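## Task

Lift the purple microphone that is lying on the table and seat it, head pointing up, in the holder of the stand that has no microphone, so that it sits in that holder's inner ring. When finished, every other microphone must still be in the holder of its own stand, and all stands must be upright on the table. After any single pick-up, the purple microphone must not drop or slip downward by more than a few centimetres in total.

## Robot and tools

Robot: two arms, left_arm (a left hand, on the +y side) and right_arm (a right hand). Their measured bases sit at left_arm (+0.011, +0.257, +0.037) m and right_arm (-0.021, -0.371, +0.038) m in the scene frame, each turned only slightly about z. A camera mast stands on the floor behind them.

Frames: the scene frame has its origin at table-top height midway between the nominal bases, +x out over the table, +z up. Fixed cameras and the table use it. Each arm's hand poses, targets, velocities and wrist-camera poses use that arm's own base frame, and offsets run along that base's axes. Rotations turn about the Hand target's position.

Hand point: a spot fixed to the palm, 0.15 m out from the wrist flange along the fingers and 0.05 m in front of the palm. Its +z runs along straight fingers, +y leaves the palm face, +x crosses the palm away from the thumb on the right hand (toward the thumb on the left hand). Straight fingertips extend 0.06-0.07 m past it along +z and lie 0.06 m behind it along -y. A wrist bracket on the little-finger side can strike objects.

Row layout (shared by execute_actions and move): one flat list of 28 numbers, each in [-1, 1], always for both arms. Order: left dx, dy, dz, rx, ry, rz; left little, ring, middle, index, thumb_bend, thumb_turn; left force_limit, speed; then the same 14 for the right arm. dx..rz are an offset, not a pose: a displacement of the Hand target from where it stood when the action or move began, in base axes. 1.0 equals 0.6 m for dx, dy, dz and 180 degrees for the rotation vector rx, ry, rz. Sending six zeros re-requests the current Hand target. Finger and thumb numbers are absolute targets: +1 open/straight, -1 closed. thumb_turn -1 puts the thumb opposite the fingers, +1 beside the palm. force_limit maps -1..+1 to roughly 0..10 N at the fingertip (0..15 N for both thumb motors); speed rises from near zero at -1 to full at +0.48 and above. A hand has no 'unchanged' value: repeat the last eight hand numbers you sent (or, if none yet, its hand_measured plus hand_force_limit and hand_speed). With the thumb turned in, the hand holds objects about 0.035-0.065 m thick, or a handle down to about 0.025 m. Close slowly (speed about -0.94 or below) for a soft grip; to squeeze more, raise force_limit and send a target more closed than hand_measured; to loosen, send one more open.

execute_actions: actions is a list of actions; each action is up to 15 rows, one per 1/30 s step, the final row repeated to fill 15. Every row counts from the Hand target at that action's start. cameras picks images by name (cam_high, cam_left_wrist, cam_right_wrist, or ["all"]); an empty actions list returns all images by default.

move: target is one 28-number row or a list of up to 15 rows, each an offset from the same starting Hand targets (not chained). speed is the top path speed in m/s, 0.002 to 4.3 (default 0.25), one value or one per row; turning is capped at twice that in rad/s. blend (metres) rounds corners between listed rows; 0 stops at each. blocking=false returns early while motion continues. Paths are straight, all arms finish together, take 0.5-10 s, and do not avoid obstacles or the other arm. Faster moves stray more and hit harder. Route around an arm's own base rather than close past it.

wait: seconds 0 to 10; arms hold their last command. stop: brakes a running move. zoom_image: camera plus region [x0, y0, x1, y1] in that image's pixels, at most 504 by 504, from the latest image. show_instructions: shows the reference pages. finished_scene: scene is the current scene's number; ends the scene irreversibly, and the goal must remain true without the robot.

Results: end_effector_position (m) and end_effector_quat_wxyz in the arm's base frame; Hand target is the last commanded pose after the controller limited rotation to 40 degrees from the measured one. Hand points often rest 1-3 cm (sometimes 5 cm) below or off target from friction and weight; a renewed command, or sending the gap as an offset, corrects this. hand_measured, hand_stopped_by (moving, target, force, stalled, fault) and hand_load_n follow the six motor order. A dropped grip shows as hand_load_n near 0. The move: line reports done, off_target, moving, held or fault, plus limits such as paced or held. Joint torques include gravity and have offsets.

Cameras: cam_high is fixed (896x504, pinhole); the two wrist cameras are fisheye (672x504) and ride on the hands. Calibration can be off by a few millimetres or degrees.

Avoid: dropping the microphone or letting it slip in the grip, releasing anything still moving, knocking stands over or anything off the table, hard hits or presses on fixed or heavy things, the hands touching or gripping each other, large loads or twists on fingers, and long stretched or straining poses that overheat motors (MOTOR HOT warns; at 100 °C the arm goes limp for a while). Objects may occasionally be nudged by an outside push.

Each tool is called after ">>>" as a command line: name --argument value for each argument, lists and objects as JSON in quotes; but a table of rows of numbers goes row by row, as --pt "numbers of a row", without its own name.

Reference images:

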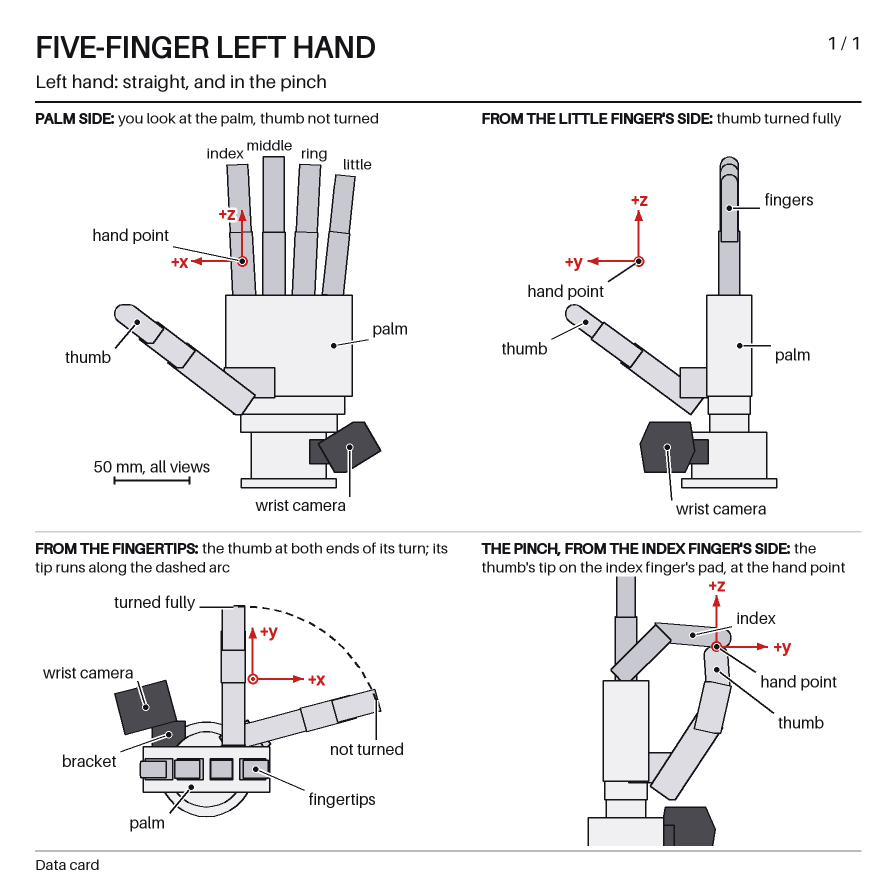

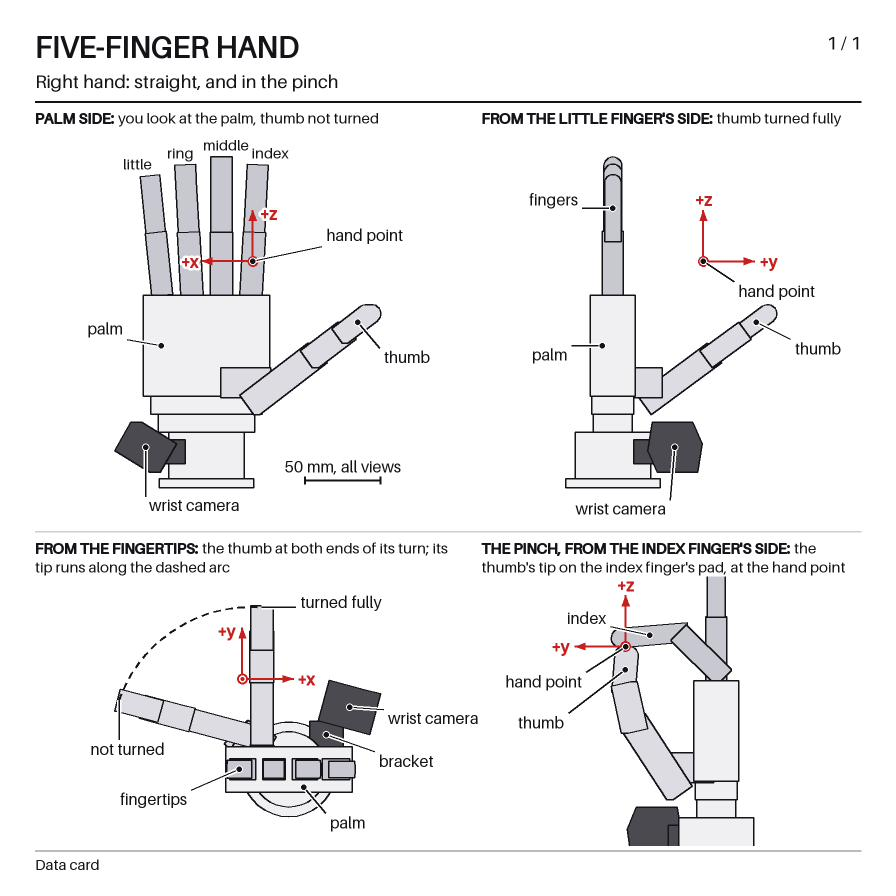

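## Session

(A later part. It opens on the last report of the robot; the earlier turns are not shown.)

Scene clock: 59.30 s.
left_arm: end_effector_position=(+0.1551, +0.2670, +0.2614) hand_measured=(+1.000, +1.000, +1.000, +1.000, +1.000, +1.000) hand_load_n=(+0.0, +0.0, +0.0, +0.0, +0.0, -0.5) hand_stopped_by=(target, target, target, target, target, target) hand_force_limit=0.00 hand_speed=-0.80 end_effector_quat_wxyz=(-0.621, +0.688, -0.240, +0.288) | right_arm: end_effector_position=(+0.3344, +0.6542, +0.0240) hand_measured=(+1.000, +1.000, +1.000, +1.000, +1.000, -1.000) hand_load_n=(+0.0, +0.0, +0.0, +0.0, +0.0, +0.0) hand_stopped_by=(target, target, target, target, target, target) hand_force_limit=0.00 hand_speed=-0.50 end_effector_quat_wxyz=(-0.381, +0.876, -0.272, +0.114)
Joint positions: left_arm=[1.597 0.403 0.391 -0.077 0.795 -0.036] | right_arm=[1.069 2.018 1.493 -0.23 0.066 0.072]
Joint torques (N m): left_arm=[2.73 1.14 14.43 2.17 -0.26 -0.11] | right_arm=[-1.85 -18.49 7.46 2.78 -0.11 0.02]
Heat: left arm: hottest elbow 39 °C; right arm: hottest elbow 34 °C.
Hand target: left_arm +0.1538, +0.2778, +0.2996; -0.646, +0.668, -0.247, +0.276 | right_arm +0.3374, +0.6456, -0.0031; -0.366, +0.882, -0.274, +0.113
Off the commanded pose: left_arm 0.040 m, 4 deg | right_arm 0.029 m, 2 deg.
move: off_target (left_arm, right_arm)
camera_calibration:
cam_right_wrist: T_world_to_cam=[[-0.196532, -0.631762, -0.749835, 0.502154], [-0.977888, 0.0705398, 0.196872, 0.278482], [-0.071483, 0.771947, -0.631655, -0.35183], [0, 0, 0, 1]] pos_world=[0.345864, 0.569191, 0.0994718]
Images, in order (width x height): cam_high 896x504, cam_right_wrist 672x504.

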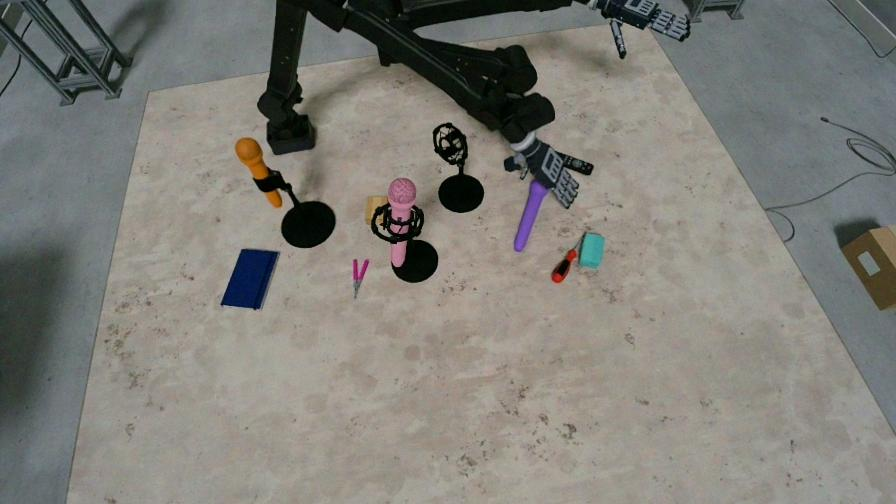

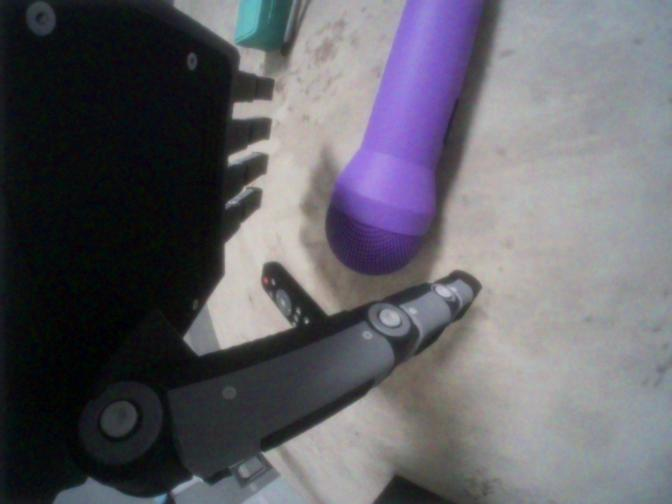

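>>> move --target '[0,0,0,0,0,0,1,1,1,1,1,1,0,-0.8, -0.003,-0.006,-0.035,0,0,0,1,1,1,1,1,-1,0.0,-0.5]' --speed 0.1 --cameras '["cam_high","cam_right_wrist"]'

>>> zoom_image --camera "cam_right_wrist" --region '[220, 60, 620, 380]'

Scene clock: 60.43 s.
left_arm: end_effector_position=(+0.1551, +0.2670, +0.2614) hand_measured=(+1.000, +1.000, +1.000, +1.000, +1.000, +1.000) hand_load_n=(+0.0, +0.0, +0.0, +0.0, +0.0, +0.0) hand_stopped_by=(target, target, target, target, target, target) hand_force_limit=0.00 hand_speed=-0.80 end_effector_quat_wxyz=(-0.621, +0.688, -0.240, +0.288) | right_arm: end_effector_position=(+0.3325, +0.6509, +0.0065) hand_measured=(+1.000, +1.000, +1.000, +1.000, +1.000, -1.000) hand_load_n=(+0.0, +0.0, +0.0, +0.0, +0.0, +0.0) hand_stopped_by=(target, target, target, target, target, target) hand_force_limit=0.00 hand_speed=-0.50 end_effector_quat_wxyz=(-0.383, +0.875, -0.272, +0.114)
Joint positions: left_arm=[1.597 0.403 0.391 -0.077 0.795 -0.036] | right_arm=[1.069 2.032 1.461 -0.18 0.065 0.072]
Joint torques (N m): left_arm=[2.73 1.14 14.43 2.18 -0.26 -0.12] | right_arm=[-0.97 -18.26 7.62 2.8 -0.11 0.01]
Heat: left arm: hottest elbow 39 °C; right arm: hottest elbow 34 °C.
Hand target: left_arm +0.1538, +0.2778, +0.2996; -0.646, +0.668, -0.247, +0.276 | right_arm +0.3355, +0.6419, -0.0242; -0.366, +0.882, -0.274, +0.113
Off the commanded pose: left_arm 0.040 m, 4 deg | right_arm 0.032 m, 2 deg.
move: off_target (left_arm, right_arm)
camera_calibration:
cam_right_wrist: T_world_to_cam=[[-0.195056, -0.628959, -0.752572, 0.484344], [-0.97825, 0.0695512, 0.195421, 0.281069], [-0.0705696, 0.774321, -0.628845, -0.362266], [0, 0, 0, 1]] pos_world=[0.343865, 0.565594, 0.0817672]
Images, in order (width x height): cam_high 896x504, cam_right_wrist 672x504.

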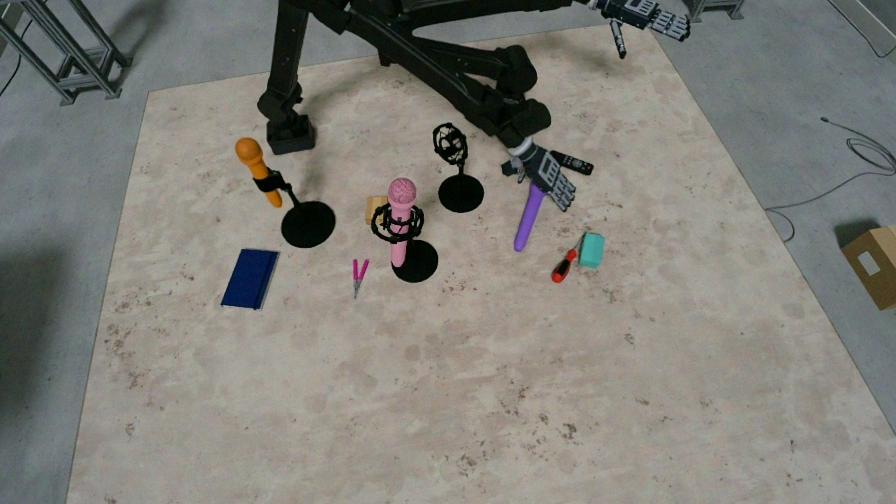

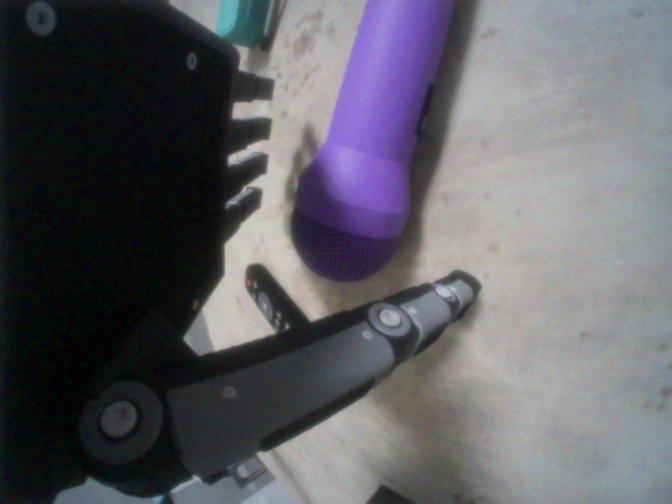

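Scaled by 1.260 from the camera's 672x504 image, which has a finer 960x720 frame.

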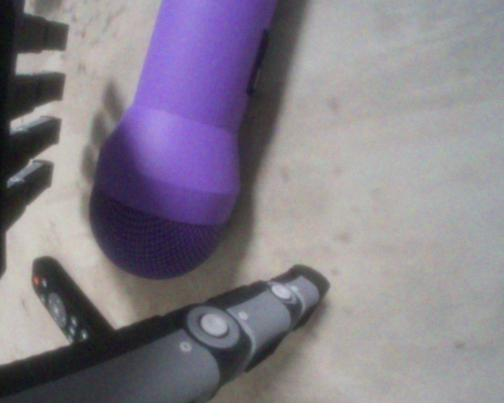

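>>> move --target '[0,0,0,0,0,0,1,1,1,1,1,1,0,-0.8, 0,0,0.008,0,0,0,0.5,0.5,0.55,0.55,0.7,-1,0.3,-0.4]' --cameras '["cam_right_wrist"]'

>>> zoom_image --camera "cam_right_wrist" --region '[160, 60, 560, 380]'

Scene clock: 61.37 s.
left_arm: end_effector_position=(+0.1551, +0.2670, +0.2614) hand_measured=(+1.000, +1.000, +1.000, +1.000, +1.000, +1.000) hand_load_n=(+0.0, -0.5, +0.0, +0.0, +0.5, +0.0) hand_stopped_by=(target, target, target, target, target, target) hand_force_limit=0.00 hand_speed=-0.80 end_effector_quat_wxyz=(-0.621, +0.688, -0.240, +0.288) | right_arm: end_effector_position=(+0.3326, +0.6510, +0.0066) hand_measured=(+0.500, +0.500, +0.550, +0.550, +0.700, -1.000) hand_load_n=(+0.0, +0.0, +0.5, +0.0, +0.0, +0.0) hand_stopped_by=(target, target, target, target, target, target) hand_force_limit=0.30 hand_speed=-0.40 end_effector_quat_wxyz=(-0.383, +0.875, -0.272, +0.114)
Joint positions: left_arm=[1.597 0.403 0.391 -0.077 0.795 -0.036] | right_arm=[1.069 2.032 1.461 -0.18 0.065 0.072]
Joint torques (N m): left_arm=[2.73 1.14 14.43 2.15 -0.26 -0.11] | right_arm=[-0.67 -17.67 7.71 2.32 -0.1 0]
Heat: left arm: hottest elbow 39 °C; right arm: hottest elbow 34 °C.
Hand target: left_arm +0.1538, +0.2778, +0.2996; -0.646, +0.668, -0.247, +0.276 | right_arm +0.3356, +0.6419, -0.0194; -0.366, +0.882, -0.274, +0.113
Off the commanded pose: left_arm 0.040 m, 4 deg | right_arm 0.028 m, 2 deg.
move: off_target (left_arm, right_arm)
camera_calibration:
cam_right_wrist: T_world_to_cam=[[-0.194566, -0.628876, -0.752768, 0.484227], [-0.978353, 0.069263, 0.195009, 0.281393], [-0.0704975, 0.774414, -0.628739, -0.362423], [0, 0, 0, 1]] pos_world=[0.343966, 0.565694, 0.0817674]
Images, in order (width x height): cam_right_wrist 672x504.

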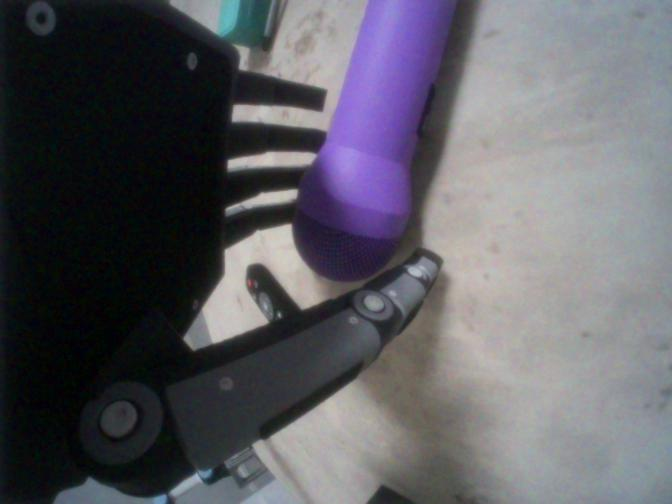

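Scaled by 1.260 from the camera's 672x504 image, which has a finer 960x720 frame.

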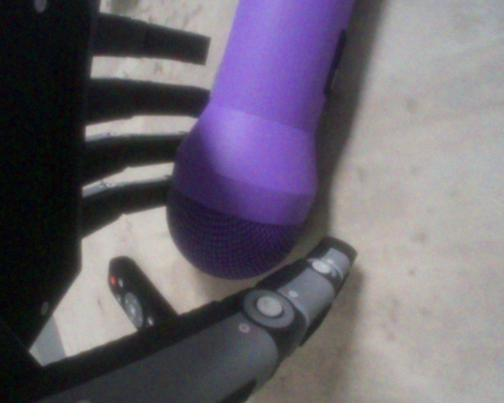

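>>> move --target '[0,0,0,0,0,0,1,1,1,1,1,1,0,-0.8, 0,0,0,0,0,0,-0.25,-0.25,-0.2,-0.2,-0.2,-1,0.2,-0.85]' --cameras '["cam_high","cam_right_wrist"]'

>>> zoom_image --camera "cam_right_wrist" --region '[160, 60, 560, 380]'

Scene clock: 62.87 s.
left_arm: end_effector_position=(+0.1551, +0.2670, +0.2614) hand_measured=(+1.000, +1.000, +1.000, +1.000, +1.000, +1.000) hand_load_n=(+0.0, +0.0, +0.0, +0.0, +0.0, +0.0) hand_stopped_by=(target, target, target, target, target, target) hand_force_limit=0.00 hand_speed=-0.80 end_effector_quat_wxyz=(-0.621, +0.688, -0.240, +0.288) | right_arm: end_effector_position=(+0.3331, +0.6521, +0.0074) hand_measured=(+0.030, +0.128, +0.164, +0.122, +0.516, -1.000) hand_load_n=(+5.5, +1.0, +1.5, +7.0, +17.5, +6.0) hand_stopped_by=(force, force, force, force, force, target) hand_force_limit=0.20 hand_speed=-0.85 end_effector_quat_wxyz=(-0.385, +0.874, -0.271, +0.115)
Joint positions: left_arm=[1.597 0.403 0.391 -0.077 0.795 -0.036] | right_arm=[1.069 2.032 1.461 -0.174 0.065 0.071]
Joint torques (N m): left_arm=[2.73 1.14 14.43 2.15 -0.26 -0.11] | right_arm=[-1.79 -19.14 7.61 2.09 -0.04 0.03]
Heat: left arm: hottest elbow 40 °C; right arm: hottest elbow 34 °C.
Hand target: left_arm +0.1538, +0.2778, +0.2996; -0.646, +0.668, -0.247, +0.276 | right_arm +0.3356, +0.6419, -0.0194; -0.366, +0.882, -0.274, +0.113
Off the commanded pose: left_arm 0.040 m, 4 deg | right_arm 0.029 m, 2 deg.
move: off_target (left_arm, right_arm)
camera_calibration:
cam_right_wrist: T_world_to_cam=[[-0.19194, -0.625577, -0.756182, 0.48261], [-0.978926, 0.0672858, 0.192815, 0.283042], [-0.0697401, 0.777255, -0.625308, -0.364787], [0, 0, 0, 1]] pos_world=[0.344269, 0.566398, 0.0822622]
Images, in order (width x height): cam_high 896x504, cam_right_wrist 672x504.

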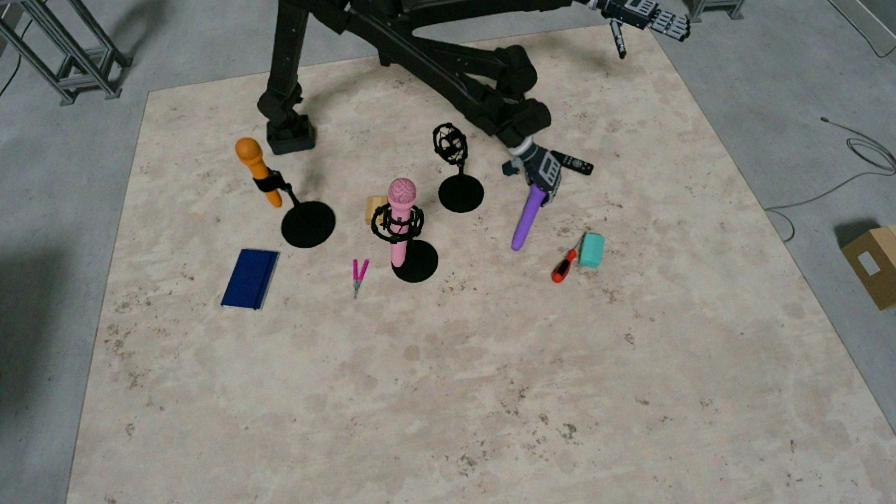

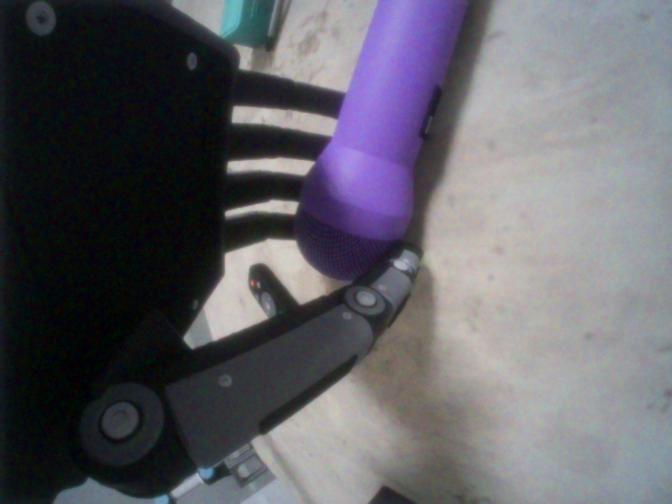

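Scaled by 1.260 from the camera's 672x504 image, which has a finer 960x720 frame.

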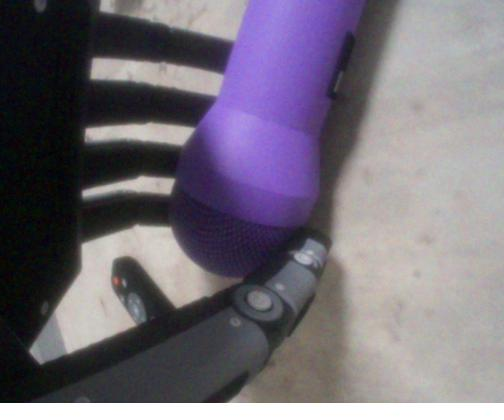

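>>> move --pt "0 0 0 0 0 0 1 1 1 1 1 1 0 -0.8 0.0107 0.03 0.267 0 0 0 -0.25 -0.25 -0.2 -0.2 -0.2 -1 0.2 -0.85" --pt "0 0 0 0 0 0 1 1 1 1 1 1 0 -0.8 0.0857 -0.1117 0.79 0.2005 0.2846 -0.3236 -0.25 -0.25 -0.2 -0.2 -0.2 -1 0.2 -0.85" --cameras '["cam_high","cam_right_wrist"]' --speed '[0.12,0.2]' --blend '[0.02,0]'

>>> zoom_image --camera "cam_right_wrist" --region '[160, 60, 600, 500]'

>>> zoom_image --camera "cam_high" --region '[420, 20, 620, 220]'

Scene clock: 69.87 s.
left_arm: end_effector_position=(+0.1551, +0.2670, +0.2614) hand_measured=(+1.000, +1.000, +1.000, +1.000, +1.000, +1.000) hand_load_n=(+0.0, +0.0, +0.0, +0.0, +0.0, +0.0) hand_stopped_by=(target, target, target, target, target, target) hand_force_limit=0.00 hand_speed=-0.80 end_effector_quat_wxyz=(-0.621, +0.688, -0.240, +0.288) | right_arm: end_effector_position=(+0.3771, +0.5773, +0.4107) hand_measured=(+0.030, +0.128, +0.164, +0.122, +0.516, -1.000) hand_load_n=(+6.5, +1.0, +2.0, +7.0, +17.5, +5.5) hand_stopped_by=(force, force, force, force, force, target) hand_force_limit=0.20 hand_speed=-0.85 end_effector_quat_wxyz=(+0.328, -0.478, +0.796, +0.175)
Joint positions: left_arm=[1.597 0.403 0.391 -0.077 0.795 -0.036] | right_arm=[0.868 1.648 1.869 -1.037 -0.112 1.401]
Joint torques (N m): left_arm=[2.78 1.14 14.45 2.17 -0.27 -0.11] | right_arm=[-1.96 -16.97 14.68 1.91 -0.13 0.27]
Heat: left arm: hottest elbow 40 °C; right arm: hottest elbow 35 °C.
Hand target: left_arm +0.1538, +0.2778, +0.2996; -0.646, +0.668, -0.247, +0.276 | right_arm +0.3871, +0.5748, +0.4546; +0.358, -0.462, +0.790, +0.185
Off the commanded pose: left_arm 0.040 m, 4 deg | right_arm 0.045 m, 4 deg.
move: off_target (left_arm, right_arm)
camera_calibration:
cam_right_wrist: T_world_to_cam=[[-0.904536, 0.372114, -0.208196, 0.217003], [-0.0688582, 0.354383, 0.932562, -0.559208], [0.4208, 0.857872, -0.294929, -0.418649], [0, 0, 0, 1]] pos_world=[0.333949, 0.476571, 0.443203]
Images, in order (width x height): cam_high 896x504, cam_right_wrist 672x504.

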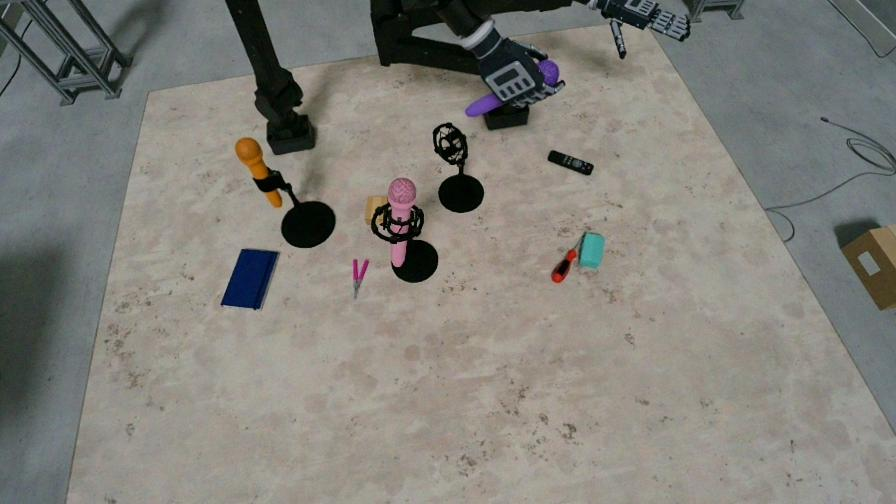

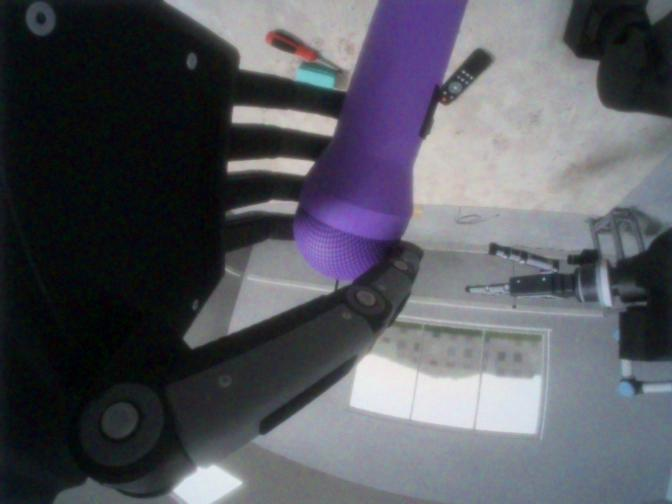

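Scaled by 1.145 from the camera's 672x504 image, which has a finer 960x720 frame.

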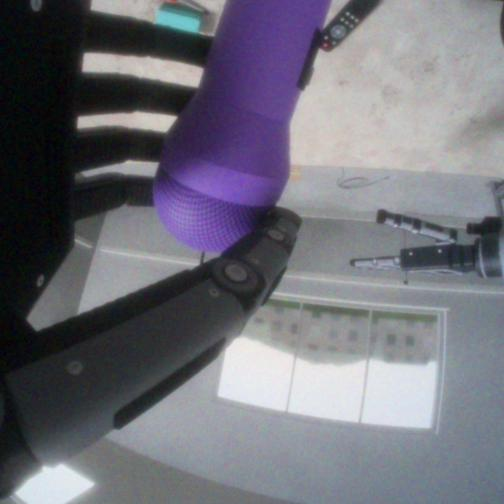

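Scaled by 2.520 from the camera's 896x504 image, which has a finer 1280x720 frame.

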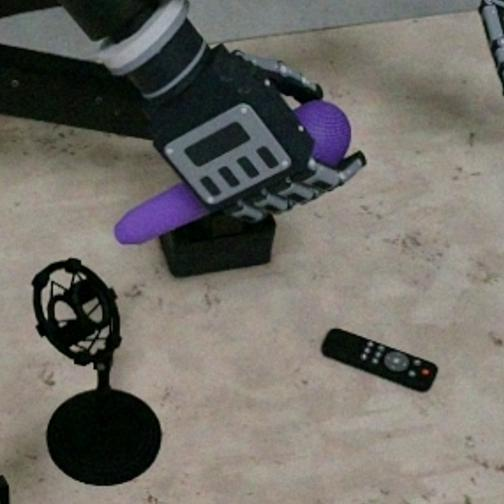

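>>> move --target '[0.097,-0.21,0,0,0,-0.2333,1,1,1,1,1,1,0,-0.8, 0.0167,-0.0458,-0.053,0.0201,-0.0077,-0.0037,-0.25,-0.25,-0.2,-0.2,-0.2,-1,0.2,-0.85]' --cameras '["all"]' --speed 0.15

>>> zoom_image --camera "cam_left_wrist" --region '[100, 200, 500, 504]'

>>> zoom_image --camera "cam_high" --region '[420, 40, 580, 200]'

Scene clock: 74.20 s.
left_arm: end_effector_position=(+0.2079, +0.1467, +0.2720) hand_measured=(+1.000, +1.000, +1.000, +1.000, +1.000, +1.000) hand_load_n=(-0.5, +0.0, +0.0, +0.0, +0.0, +0.0) hand_stopped_by=(target, target, target, target, target, target) hand_force_limit=0.00 hand_speed=-0.80 end_effector_quat_wxyz=(-0.489, +0.556, -0.448, +0.501) | right_arm: end_effector_position=(+0.3927, +0.5561, +0.4096) hand_measured=(+0.030, +0.128, +0.164, +0.122, +0.516, -1.000) hand_load_n=(+6.5, +1.0, +2.0, +7.0, +17.5, +5.5) hand_stopped_by=(force, force, force, force, force, target) hand_force_limit=0.20 hand_speed=-0.85 end_effector_quat_wxyz=(+0.369, -0.458, +0.784, +0.198)
Joint positions: left_arm=[1.501 0.454 0.41 -0.077 1.405 -0.001] | right_arm=[0.819 1.57 1.711 -0.857 -0.153 1.402]
Joint torques (N m): left_arm=[0.97 1.38 13.86 1.07 -0.04 0.08] | right_arm=[-1.67 -16.67 9.32 2.82 -0.43 0.18]
Heat: left arm: hottest elbow 41 °C; right arm: hottest elbow 35 °C.
Hand target: left_arm +0.2120, +0.1517, +0.2994; -0.504, +0.535, -0.470, +0.489 | right_arm +0.3971, +0.5474, +0.4230; +0.383, -0.448, +0.782, +0.202
Off the commanded pose: left_arm 0.028 m, 4 deg | right_arm 0.016 m, 2 deg.
move: off_target (left_arm, right_arm)
camera_calibration:
cam_left_wrist: T_world_to_cam=[[-0.00933345, -0.110873, 0.993791, -0.259115], [-0.439198, -0.892387, -0.103685, 0.248283], [0.898342, -0.437438, -0.0403661, 0.0047107], [0, 0, 0, 1]] pos_world=[0.102395, 0.194896, 0.283439]
cam_right_wrist: T_world_to_cam=[[-0.887277, 0.409749, -0.211766, 0.212427], [-0.10528, 0.267088, 0.957904, -0.49716], [0.44906, 0.872221, -0.193843, -0.467757], [0, 0, 0, 1]] pos_world=[0.346192, 0.453731, 0.430545]

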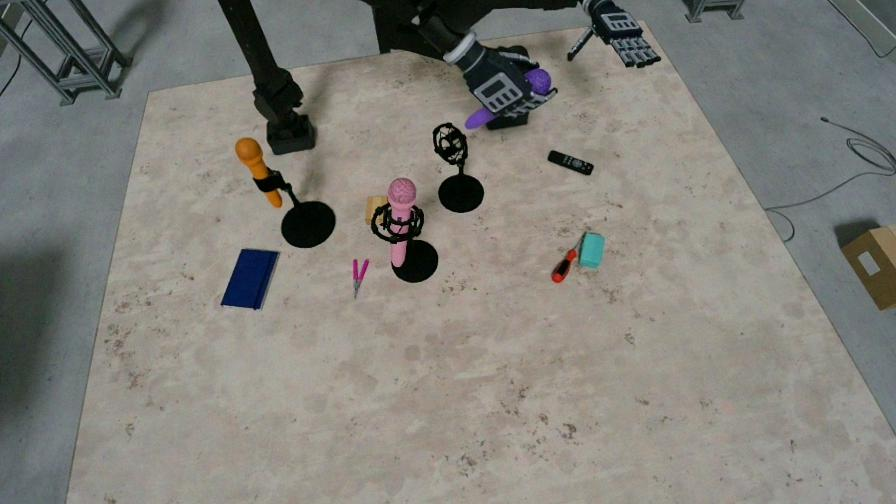

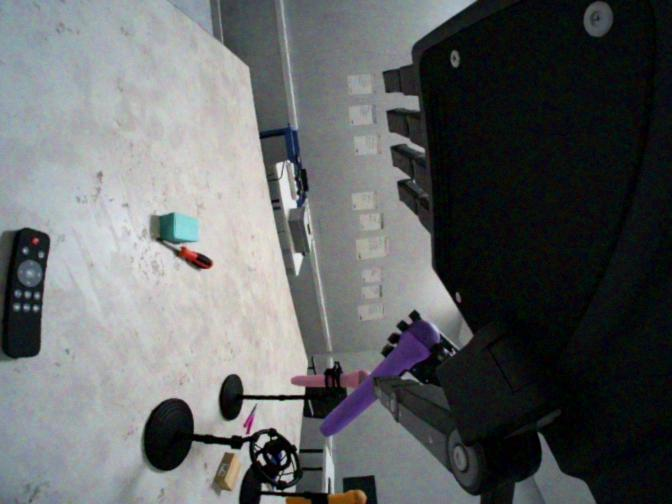

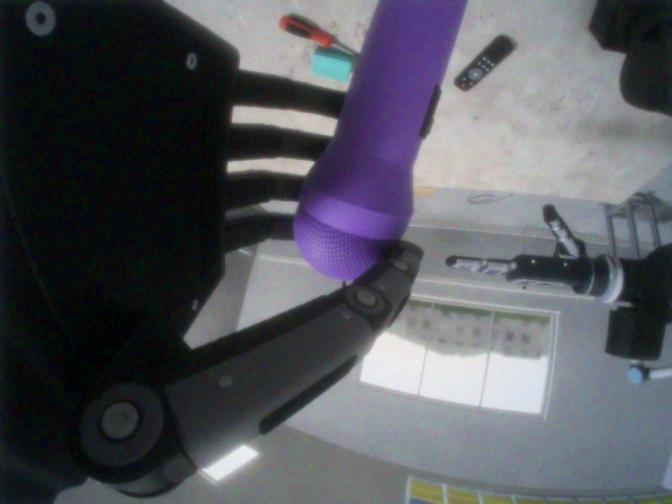

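Scaled by 1.260 from the camera's 672x504 image, which has a finer 960x720 frame.

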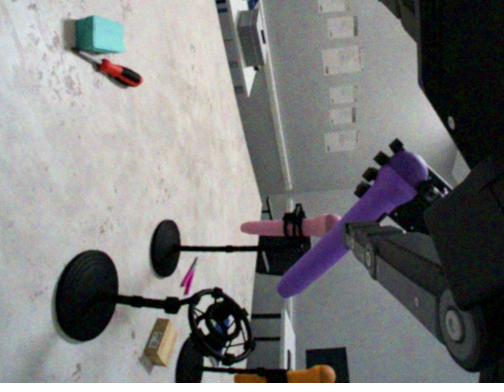

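Scaled by 3.150 from the camera's 896x504 image, which has a finer 1280x720 frame.

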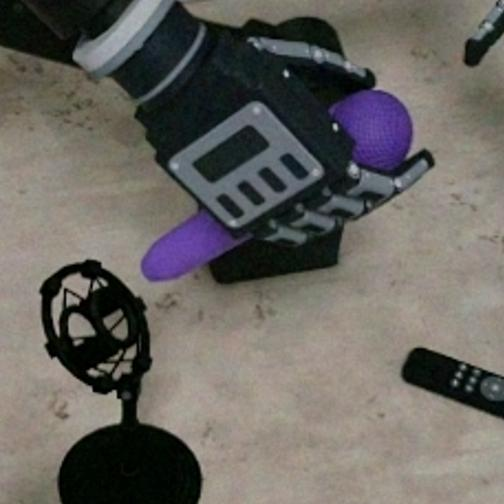

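>>> execute_actions --actions '[]'

Scene clock: 74.73 s.
left_arm: end_effector_position=(+0.2079, +0.1468, +0.2719) hand_measured=(+1.000, +1.000, +1.000, +1.000, +1.000, +1.000) hand_load_n=(+0.0, +0.0, +0.0, +0.0, +0.0, -0.5) hand_stopped_by=(target, target, target, target, target, target) hand_force_limit=0.00 hand_speed=-0.80 end_effector_quat_wxyz=(-0.489, +0.556, -0.448, +0.501) | right_arm: end_effector_position=(+0.3926, +0.5561, +0.4094) hand_measured=(+0.030, +0.128, +0.164, +0.122, +0.516, -1.000) hand_load_n=(+6.5, +1.0, +2.0, +7.5, +18.0, +5.5) hand_stopped_by=(force, force, force, force, force, target) hand_force_limit=0.20 hand_speed=-0.85 end_effector_quat_wxyz=(+0.369, -0.458, +0.784, +0.198)
Joint positions: left_arm=[1.501 0.455 0.41 -0.077 1.405 0] | right_arm=[0.819 1.57 1.71 -0.857 -0.153 1.402]
Joint velocities: within noise
Joint torques (N m): left_arm=[0.91 1.26 13.85 1.07 -0.05 0.08] | right_arm=[-2.49 -16.44 9.18 2.88 -0.4 0.23]
Heat: left arm: hottest elbow 42 °C; right arm: hottest elbow 35 °C.
Hand target: left_arm +0.2120, +0.1518, +0.2994; -0.504, +0.535, -0.470, +0.489 | right_arm +0.3971, +0.5474, +0.4229; +0.383, -0.449, +0.782, +0.202
Off the commanded pose: left_arm 0.028 m, 4 deg | right_arm 0.017 m, 2 deg.
camera_calibration:
cam_left_wrist: T_world_to_cam=[[-0.00928447, -0.111225, 0.993752, -0.25893], [-0.439213, -0.892345, -0.103979, 0.248439], [0.898335, -0.437434, -0.0405667, 0.00480725], [0, 0, 0, 1]] pos_world=[0.102395, 0.194996, 0.283339]
cam_right_wrist: T_world_to_cam=[[-0.887358, 0.409609, -0.2117, 0.212448], [-0.105081, 0.267401, 0.957838, -0.497151], [0.448948, 0.872191, -0.194238, -0.467572], [0, 0, 0, 1]] pos_world=[0.346192, 0.453731, 0.430345]

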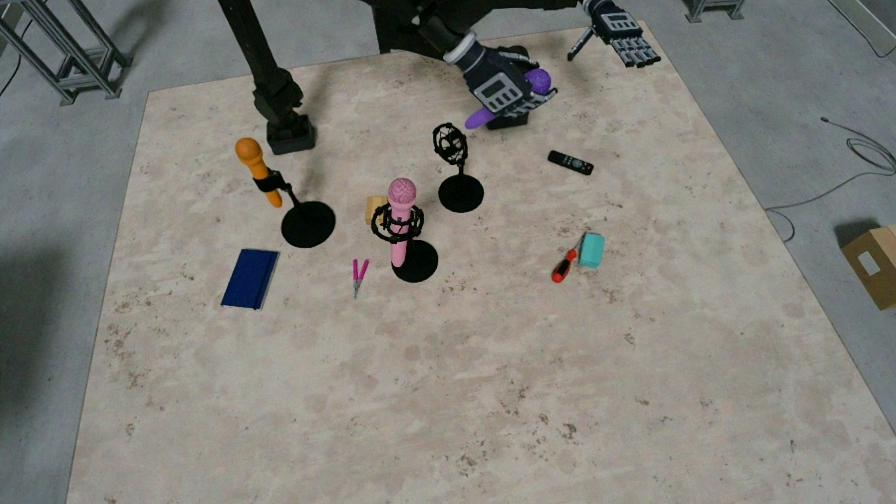

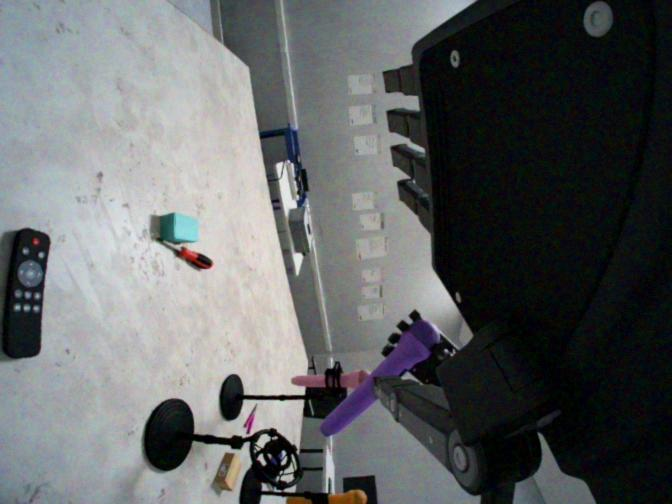

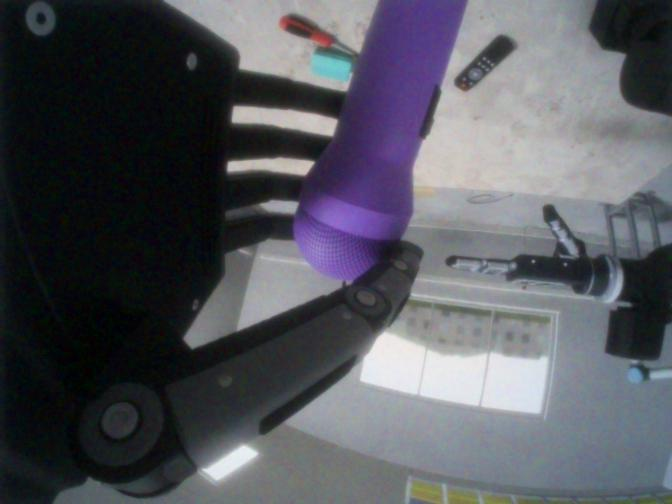

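>>> zoom_image --camera "cam_left_wrist" --region '[230, 290, 480, 504]'

>>> zoom_image --camera "cam_high" --region '[420, 60, 560, 180]'

Scaled by 2.016 from the camera's 672x504 image, which has a finer 960x720 frame.

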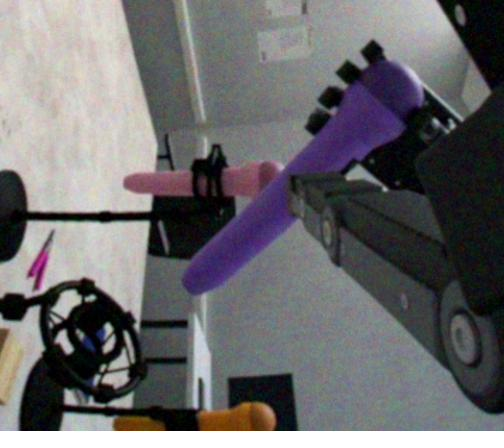

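Scaled by 3.600 from the camera's 896x504 image, which has a finer 1280x720 frame.

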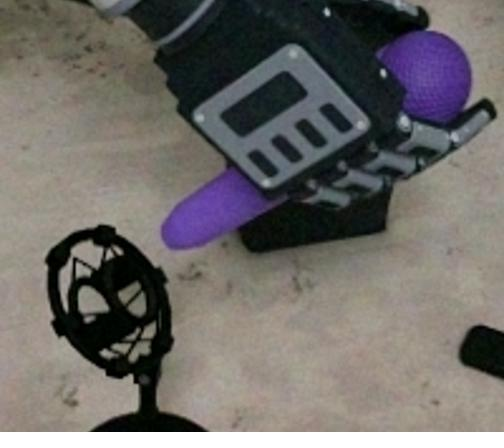

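>>> move --target '[0,0,0,0,0,0,1,1,1,1,1,1,0,-0.8,0.0153,0.0242,-0.0243,0,0,0,-0.25,-0.25,-0.2,-0.2,-0.2,-1,0.2,-0.85]' --speed 0.08 --cameras '["cam_high","cam_left_wrist"]'

Scene clock: 76.60 s.
left_arm: end_effector_position=(+0.2079, +0.1468, +0.2719) hand_measured=(+1.000, +1.000, +1.000, +1.000, +1.000, +1.000) hand_load_n=(+0.0, +0.0, +0.0, +0.0, +0.0, +0.0) hand_stopped_by=(target, target, target, target, target, target) hand_force_limit=0.00 hand_speed=-0.80 end_effector_quat_wxyz=(-0.489, +0.556, -0.449, +0.501) | right_arm: end_effector_position=(+0.3959, +0.5596, +0.4160) hand_measured=(+0.030, +0.128, +0.164, +0.122, +0.516, -1.000) hand_load_n=(+6.5, +1.5, +2.0, +7.0, +17.5, +5.5) hand_stopped_by=(force, force, force, force, force, target) hand_force_limit=0.20 hand_speed=-0.85 end_effector_quat_wxyz=(+0.383, -0.456, +0.778, +0.202)
Joint positions: left_arm=[1.5 0.455 0.41 -0.077 1.405 0.001] | right_arm=[0.819 1.57 1.71 -0.825 -0.153 1.402]
Joint torques (N m): left_arm=[0.97 1.2 13.89 0.98 -0.07 0.08] | right_arm=[-2.02 -14.62 9.63 3.07 -0.19 0.27]
Heat: left arm: hottest elbow 42 °C; right arm: hottest elbow 35 °C.
Hand target: left_arm +0.2120, +0.1518, +0.2994; -0.504, +0.535, -0.470, +0.489 | right_arm +0.4062, +0.5619, +0.4083; +0.383, -0.449, +0.782, +0.202
Off the commanded pose: left_arm 0.028 m, 4 deg | right_arm 0.013 m, 1 deg.
move: off_target (left_arm, right_arm)
camera_calibration:
cam_left_wrist: T_world_to_cam=[[-0.00918299, -0.112747, 0.993581, -0.258694], [-0.439593, -0.892005, -0.105283, 0.248792], [0.89815, -0.437739, -0.0413716, 0.00511833], [0, 0, 0, 1]] pos_world=[0.102395, 0.194998, 0.283439]
Images, in order (width x height): cam_high 896x504, cam_left_wrist 672x504.

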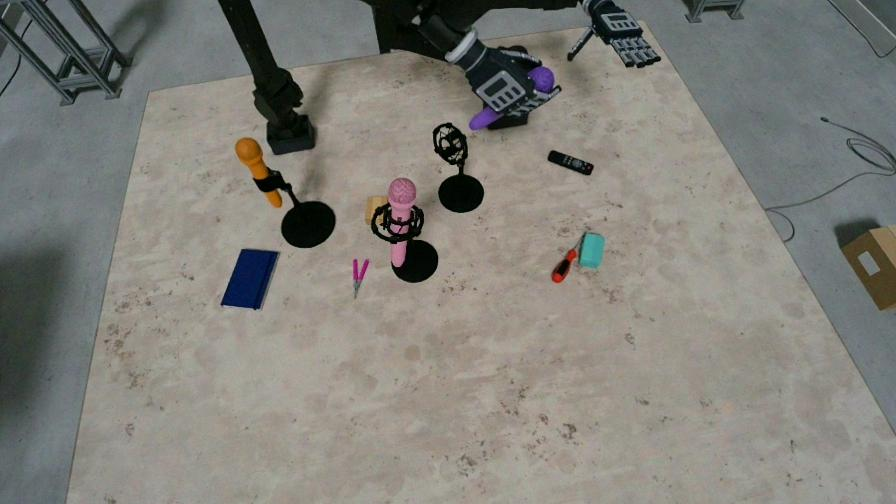

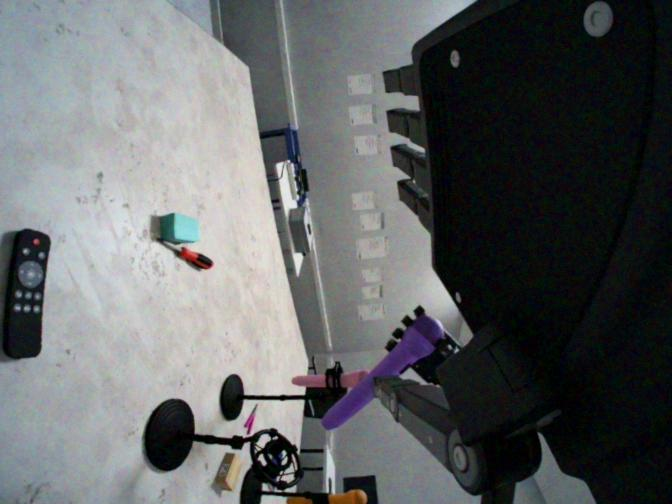

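>>> move --target '[0,0,0,0,0,0,1,1,1,1,1,1,0,-0.8,0.0102,0.0161,-0.0162,0,0,0,-0.25,-0.25,-0.2,-0.2,-0.2,-1,0.2,-0.85]' --speed 0.08 --cameras '["cam_high","cam_left_wrist"]'

Scene clock: 78.47 s.
left_arm: end_effector_position=(+0.2079, +0.1468, +0.2719) hand_measured=(+1.000, +1.000, +1.000, +1.000, +1.000, +1.000) hand_load_n=(+0.0, +0.0, +0.0, +0.0, +0.0, +0.0) hand_stopped_by=(target, target, target, target, target, target) hand_force_limit=0.00 hand_speed=-0.80 end_effector_quat_wxyz=(-0.489, +0.556, -0.449, +0.501) | right_arm: end_effector_position=(+0.4036, +0.5670, +0.4024) hand_measured=(+0.030, +0.128, +0.164, +0.122, +0.516, -1.000) hand_load_n=(+6.5, +1.0, +2.0, +7.0, +17.5, +5.5) hand_stopped_by=(force, force, force, force, force, target) hand_force_limit=0.20 hand_speed=-0.85 end_effector_quat_wxyz=(+0.381, -0.456, +0.779, +0.200)
Joint positions: left_arm=[1.5 0.455 0.41 -0.077 1.405 0.001] | right_arm=[0.819 1.597 1.71 -0.804 -0.15 1.402]
Joint velocities: left_arm=[within noise] | right_arm=[0.005 -0.005 0.007 0.007 -0.154 -0.007]
Joint torques (N m): left_arm=[1.03 1.2 13.87 1.01 -0.07 0.08] | right_arm=[-1.44 -14.39 10.56 3 -0.14 0.28]
Heat: left arm: hottest elbow 43 °C; right arm: hottest elbow 35 °C.
Hand target: left_arm +0.2120, +0.1518, +0.2994; -0.504, +0.535, -0.470, +0.489 | right_arm +0.4124, +0.5716, +0.3983; +0.382, -0.449, +0.782, +0.202
Off the commanded pose: left_arm 0.028 m, 4 deg | right_arm 0.011 m, 1 deg.
move: off_target (left_arm, right_arm)
camera_calibration:
cam_left_wrist: T_world_to_cam=[[-0.00918299, -0.112747, 0.993581, -0.258694], [-0.439593, -0.892005, -0.105283, 0.248792], [0.89815, -0.437739, -0.0413716, 0.00511833], [0, 0, 0, 1]] pos_world=[0.102395, 0.194998, 0.283439]
Images, in order (width x height): cam_high 896x504, cam_left_wrist 672x504.

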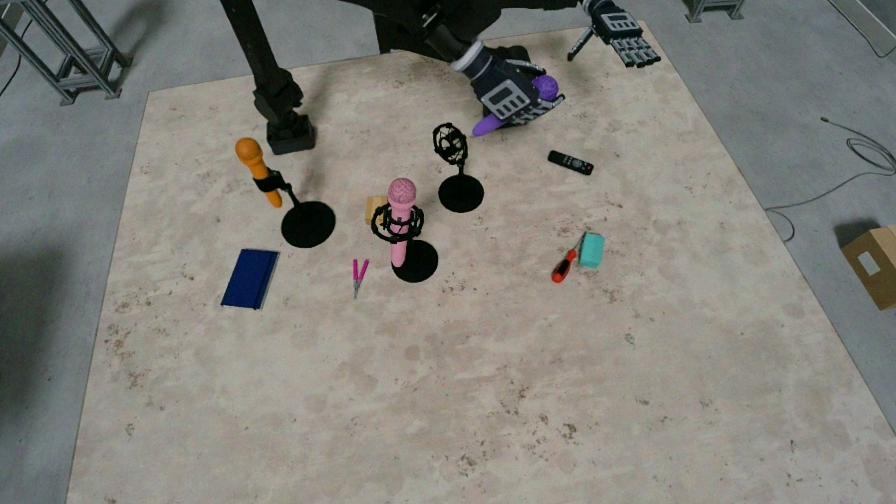

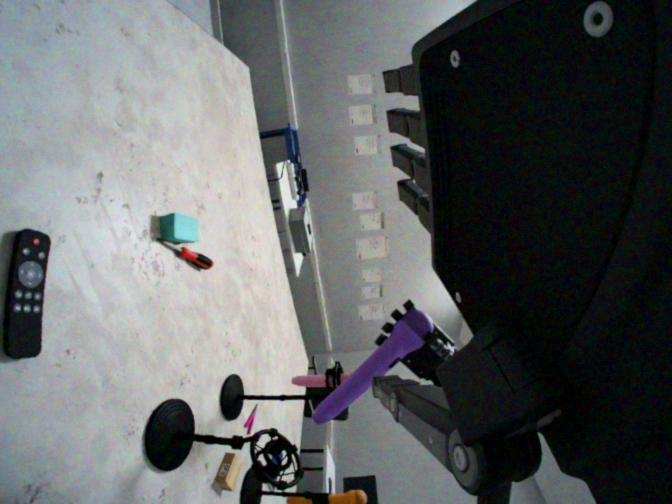

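>>> zoom_image --camera "cam_left_wrist" --region '[230, 290, 480, 504]'

>>> zoom_image --camera "cam_high" --region '[420, 60, 560, 180]'

Scaled by 2.016 from the camera's 672x504 image, which has a finer 960x720 frame.

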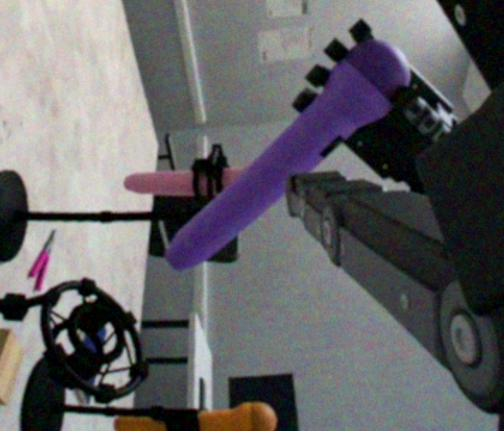

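Scaled by 3.600 from the camera's 896x504 image, which has a finer 1280x720 frame.

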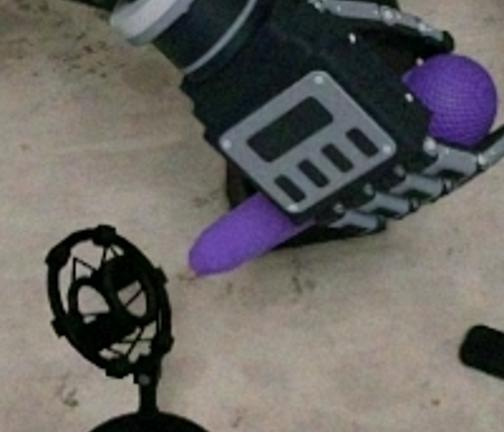

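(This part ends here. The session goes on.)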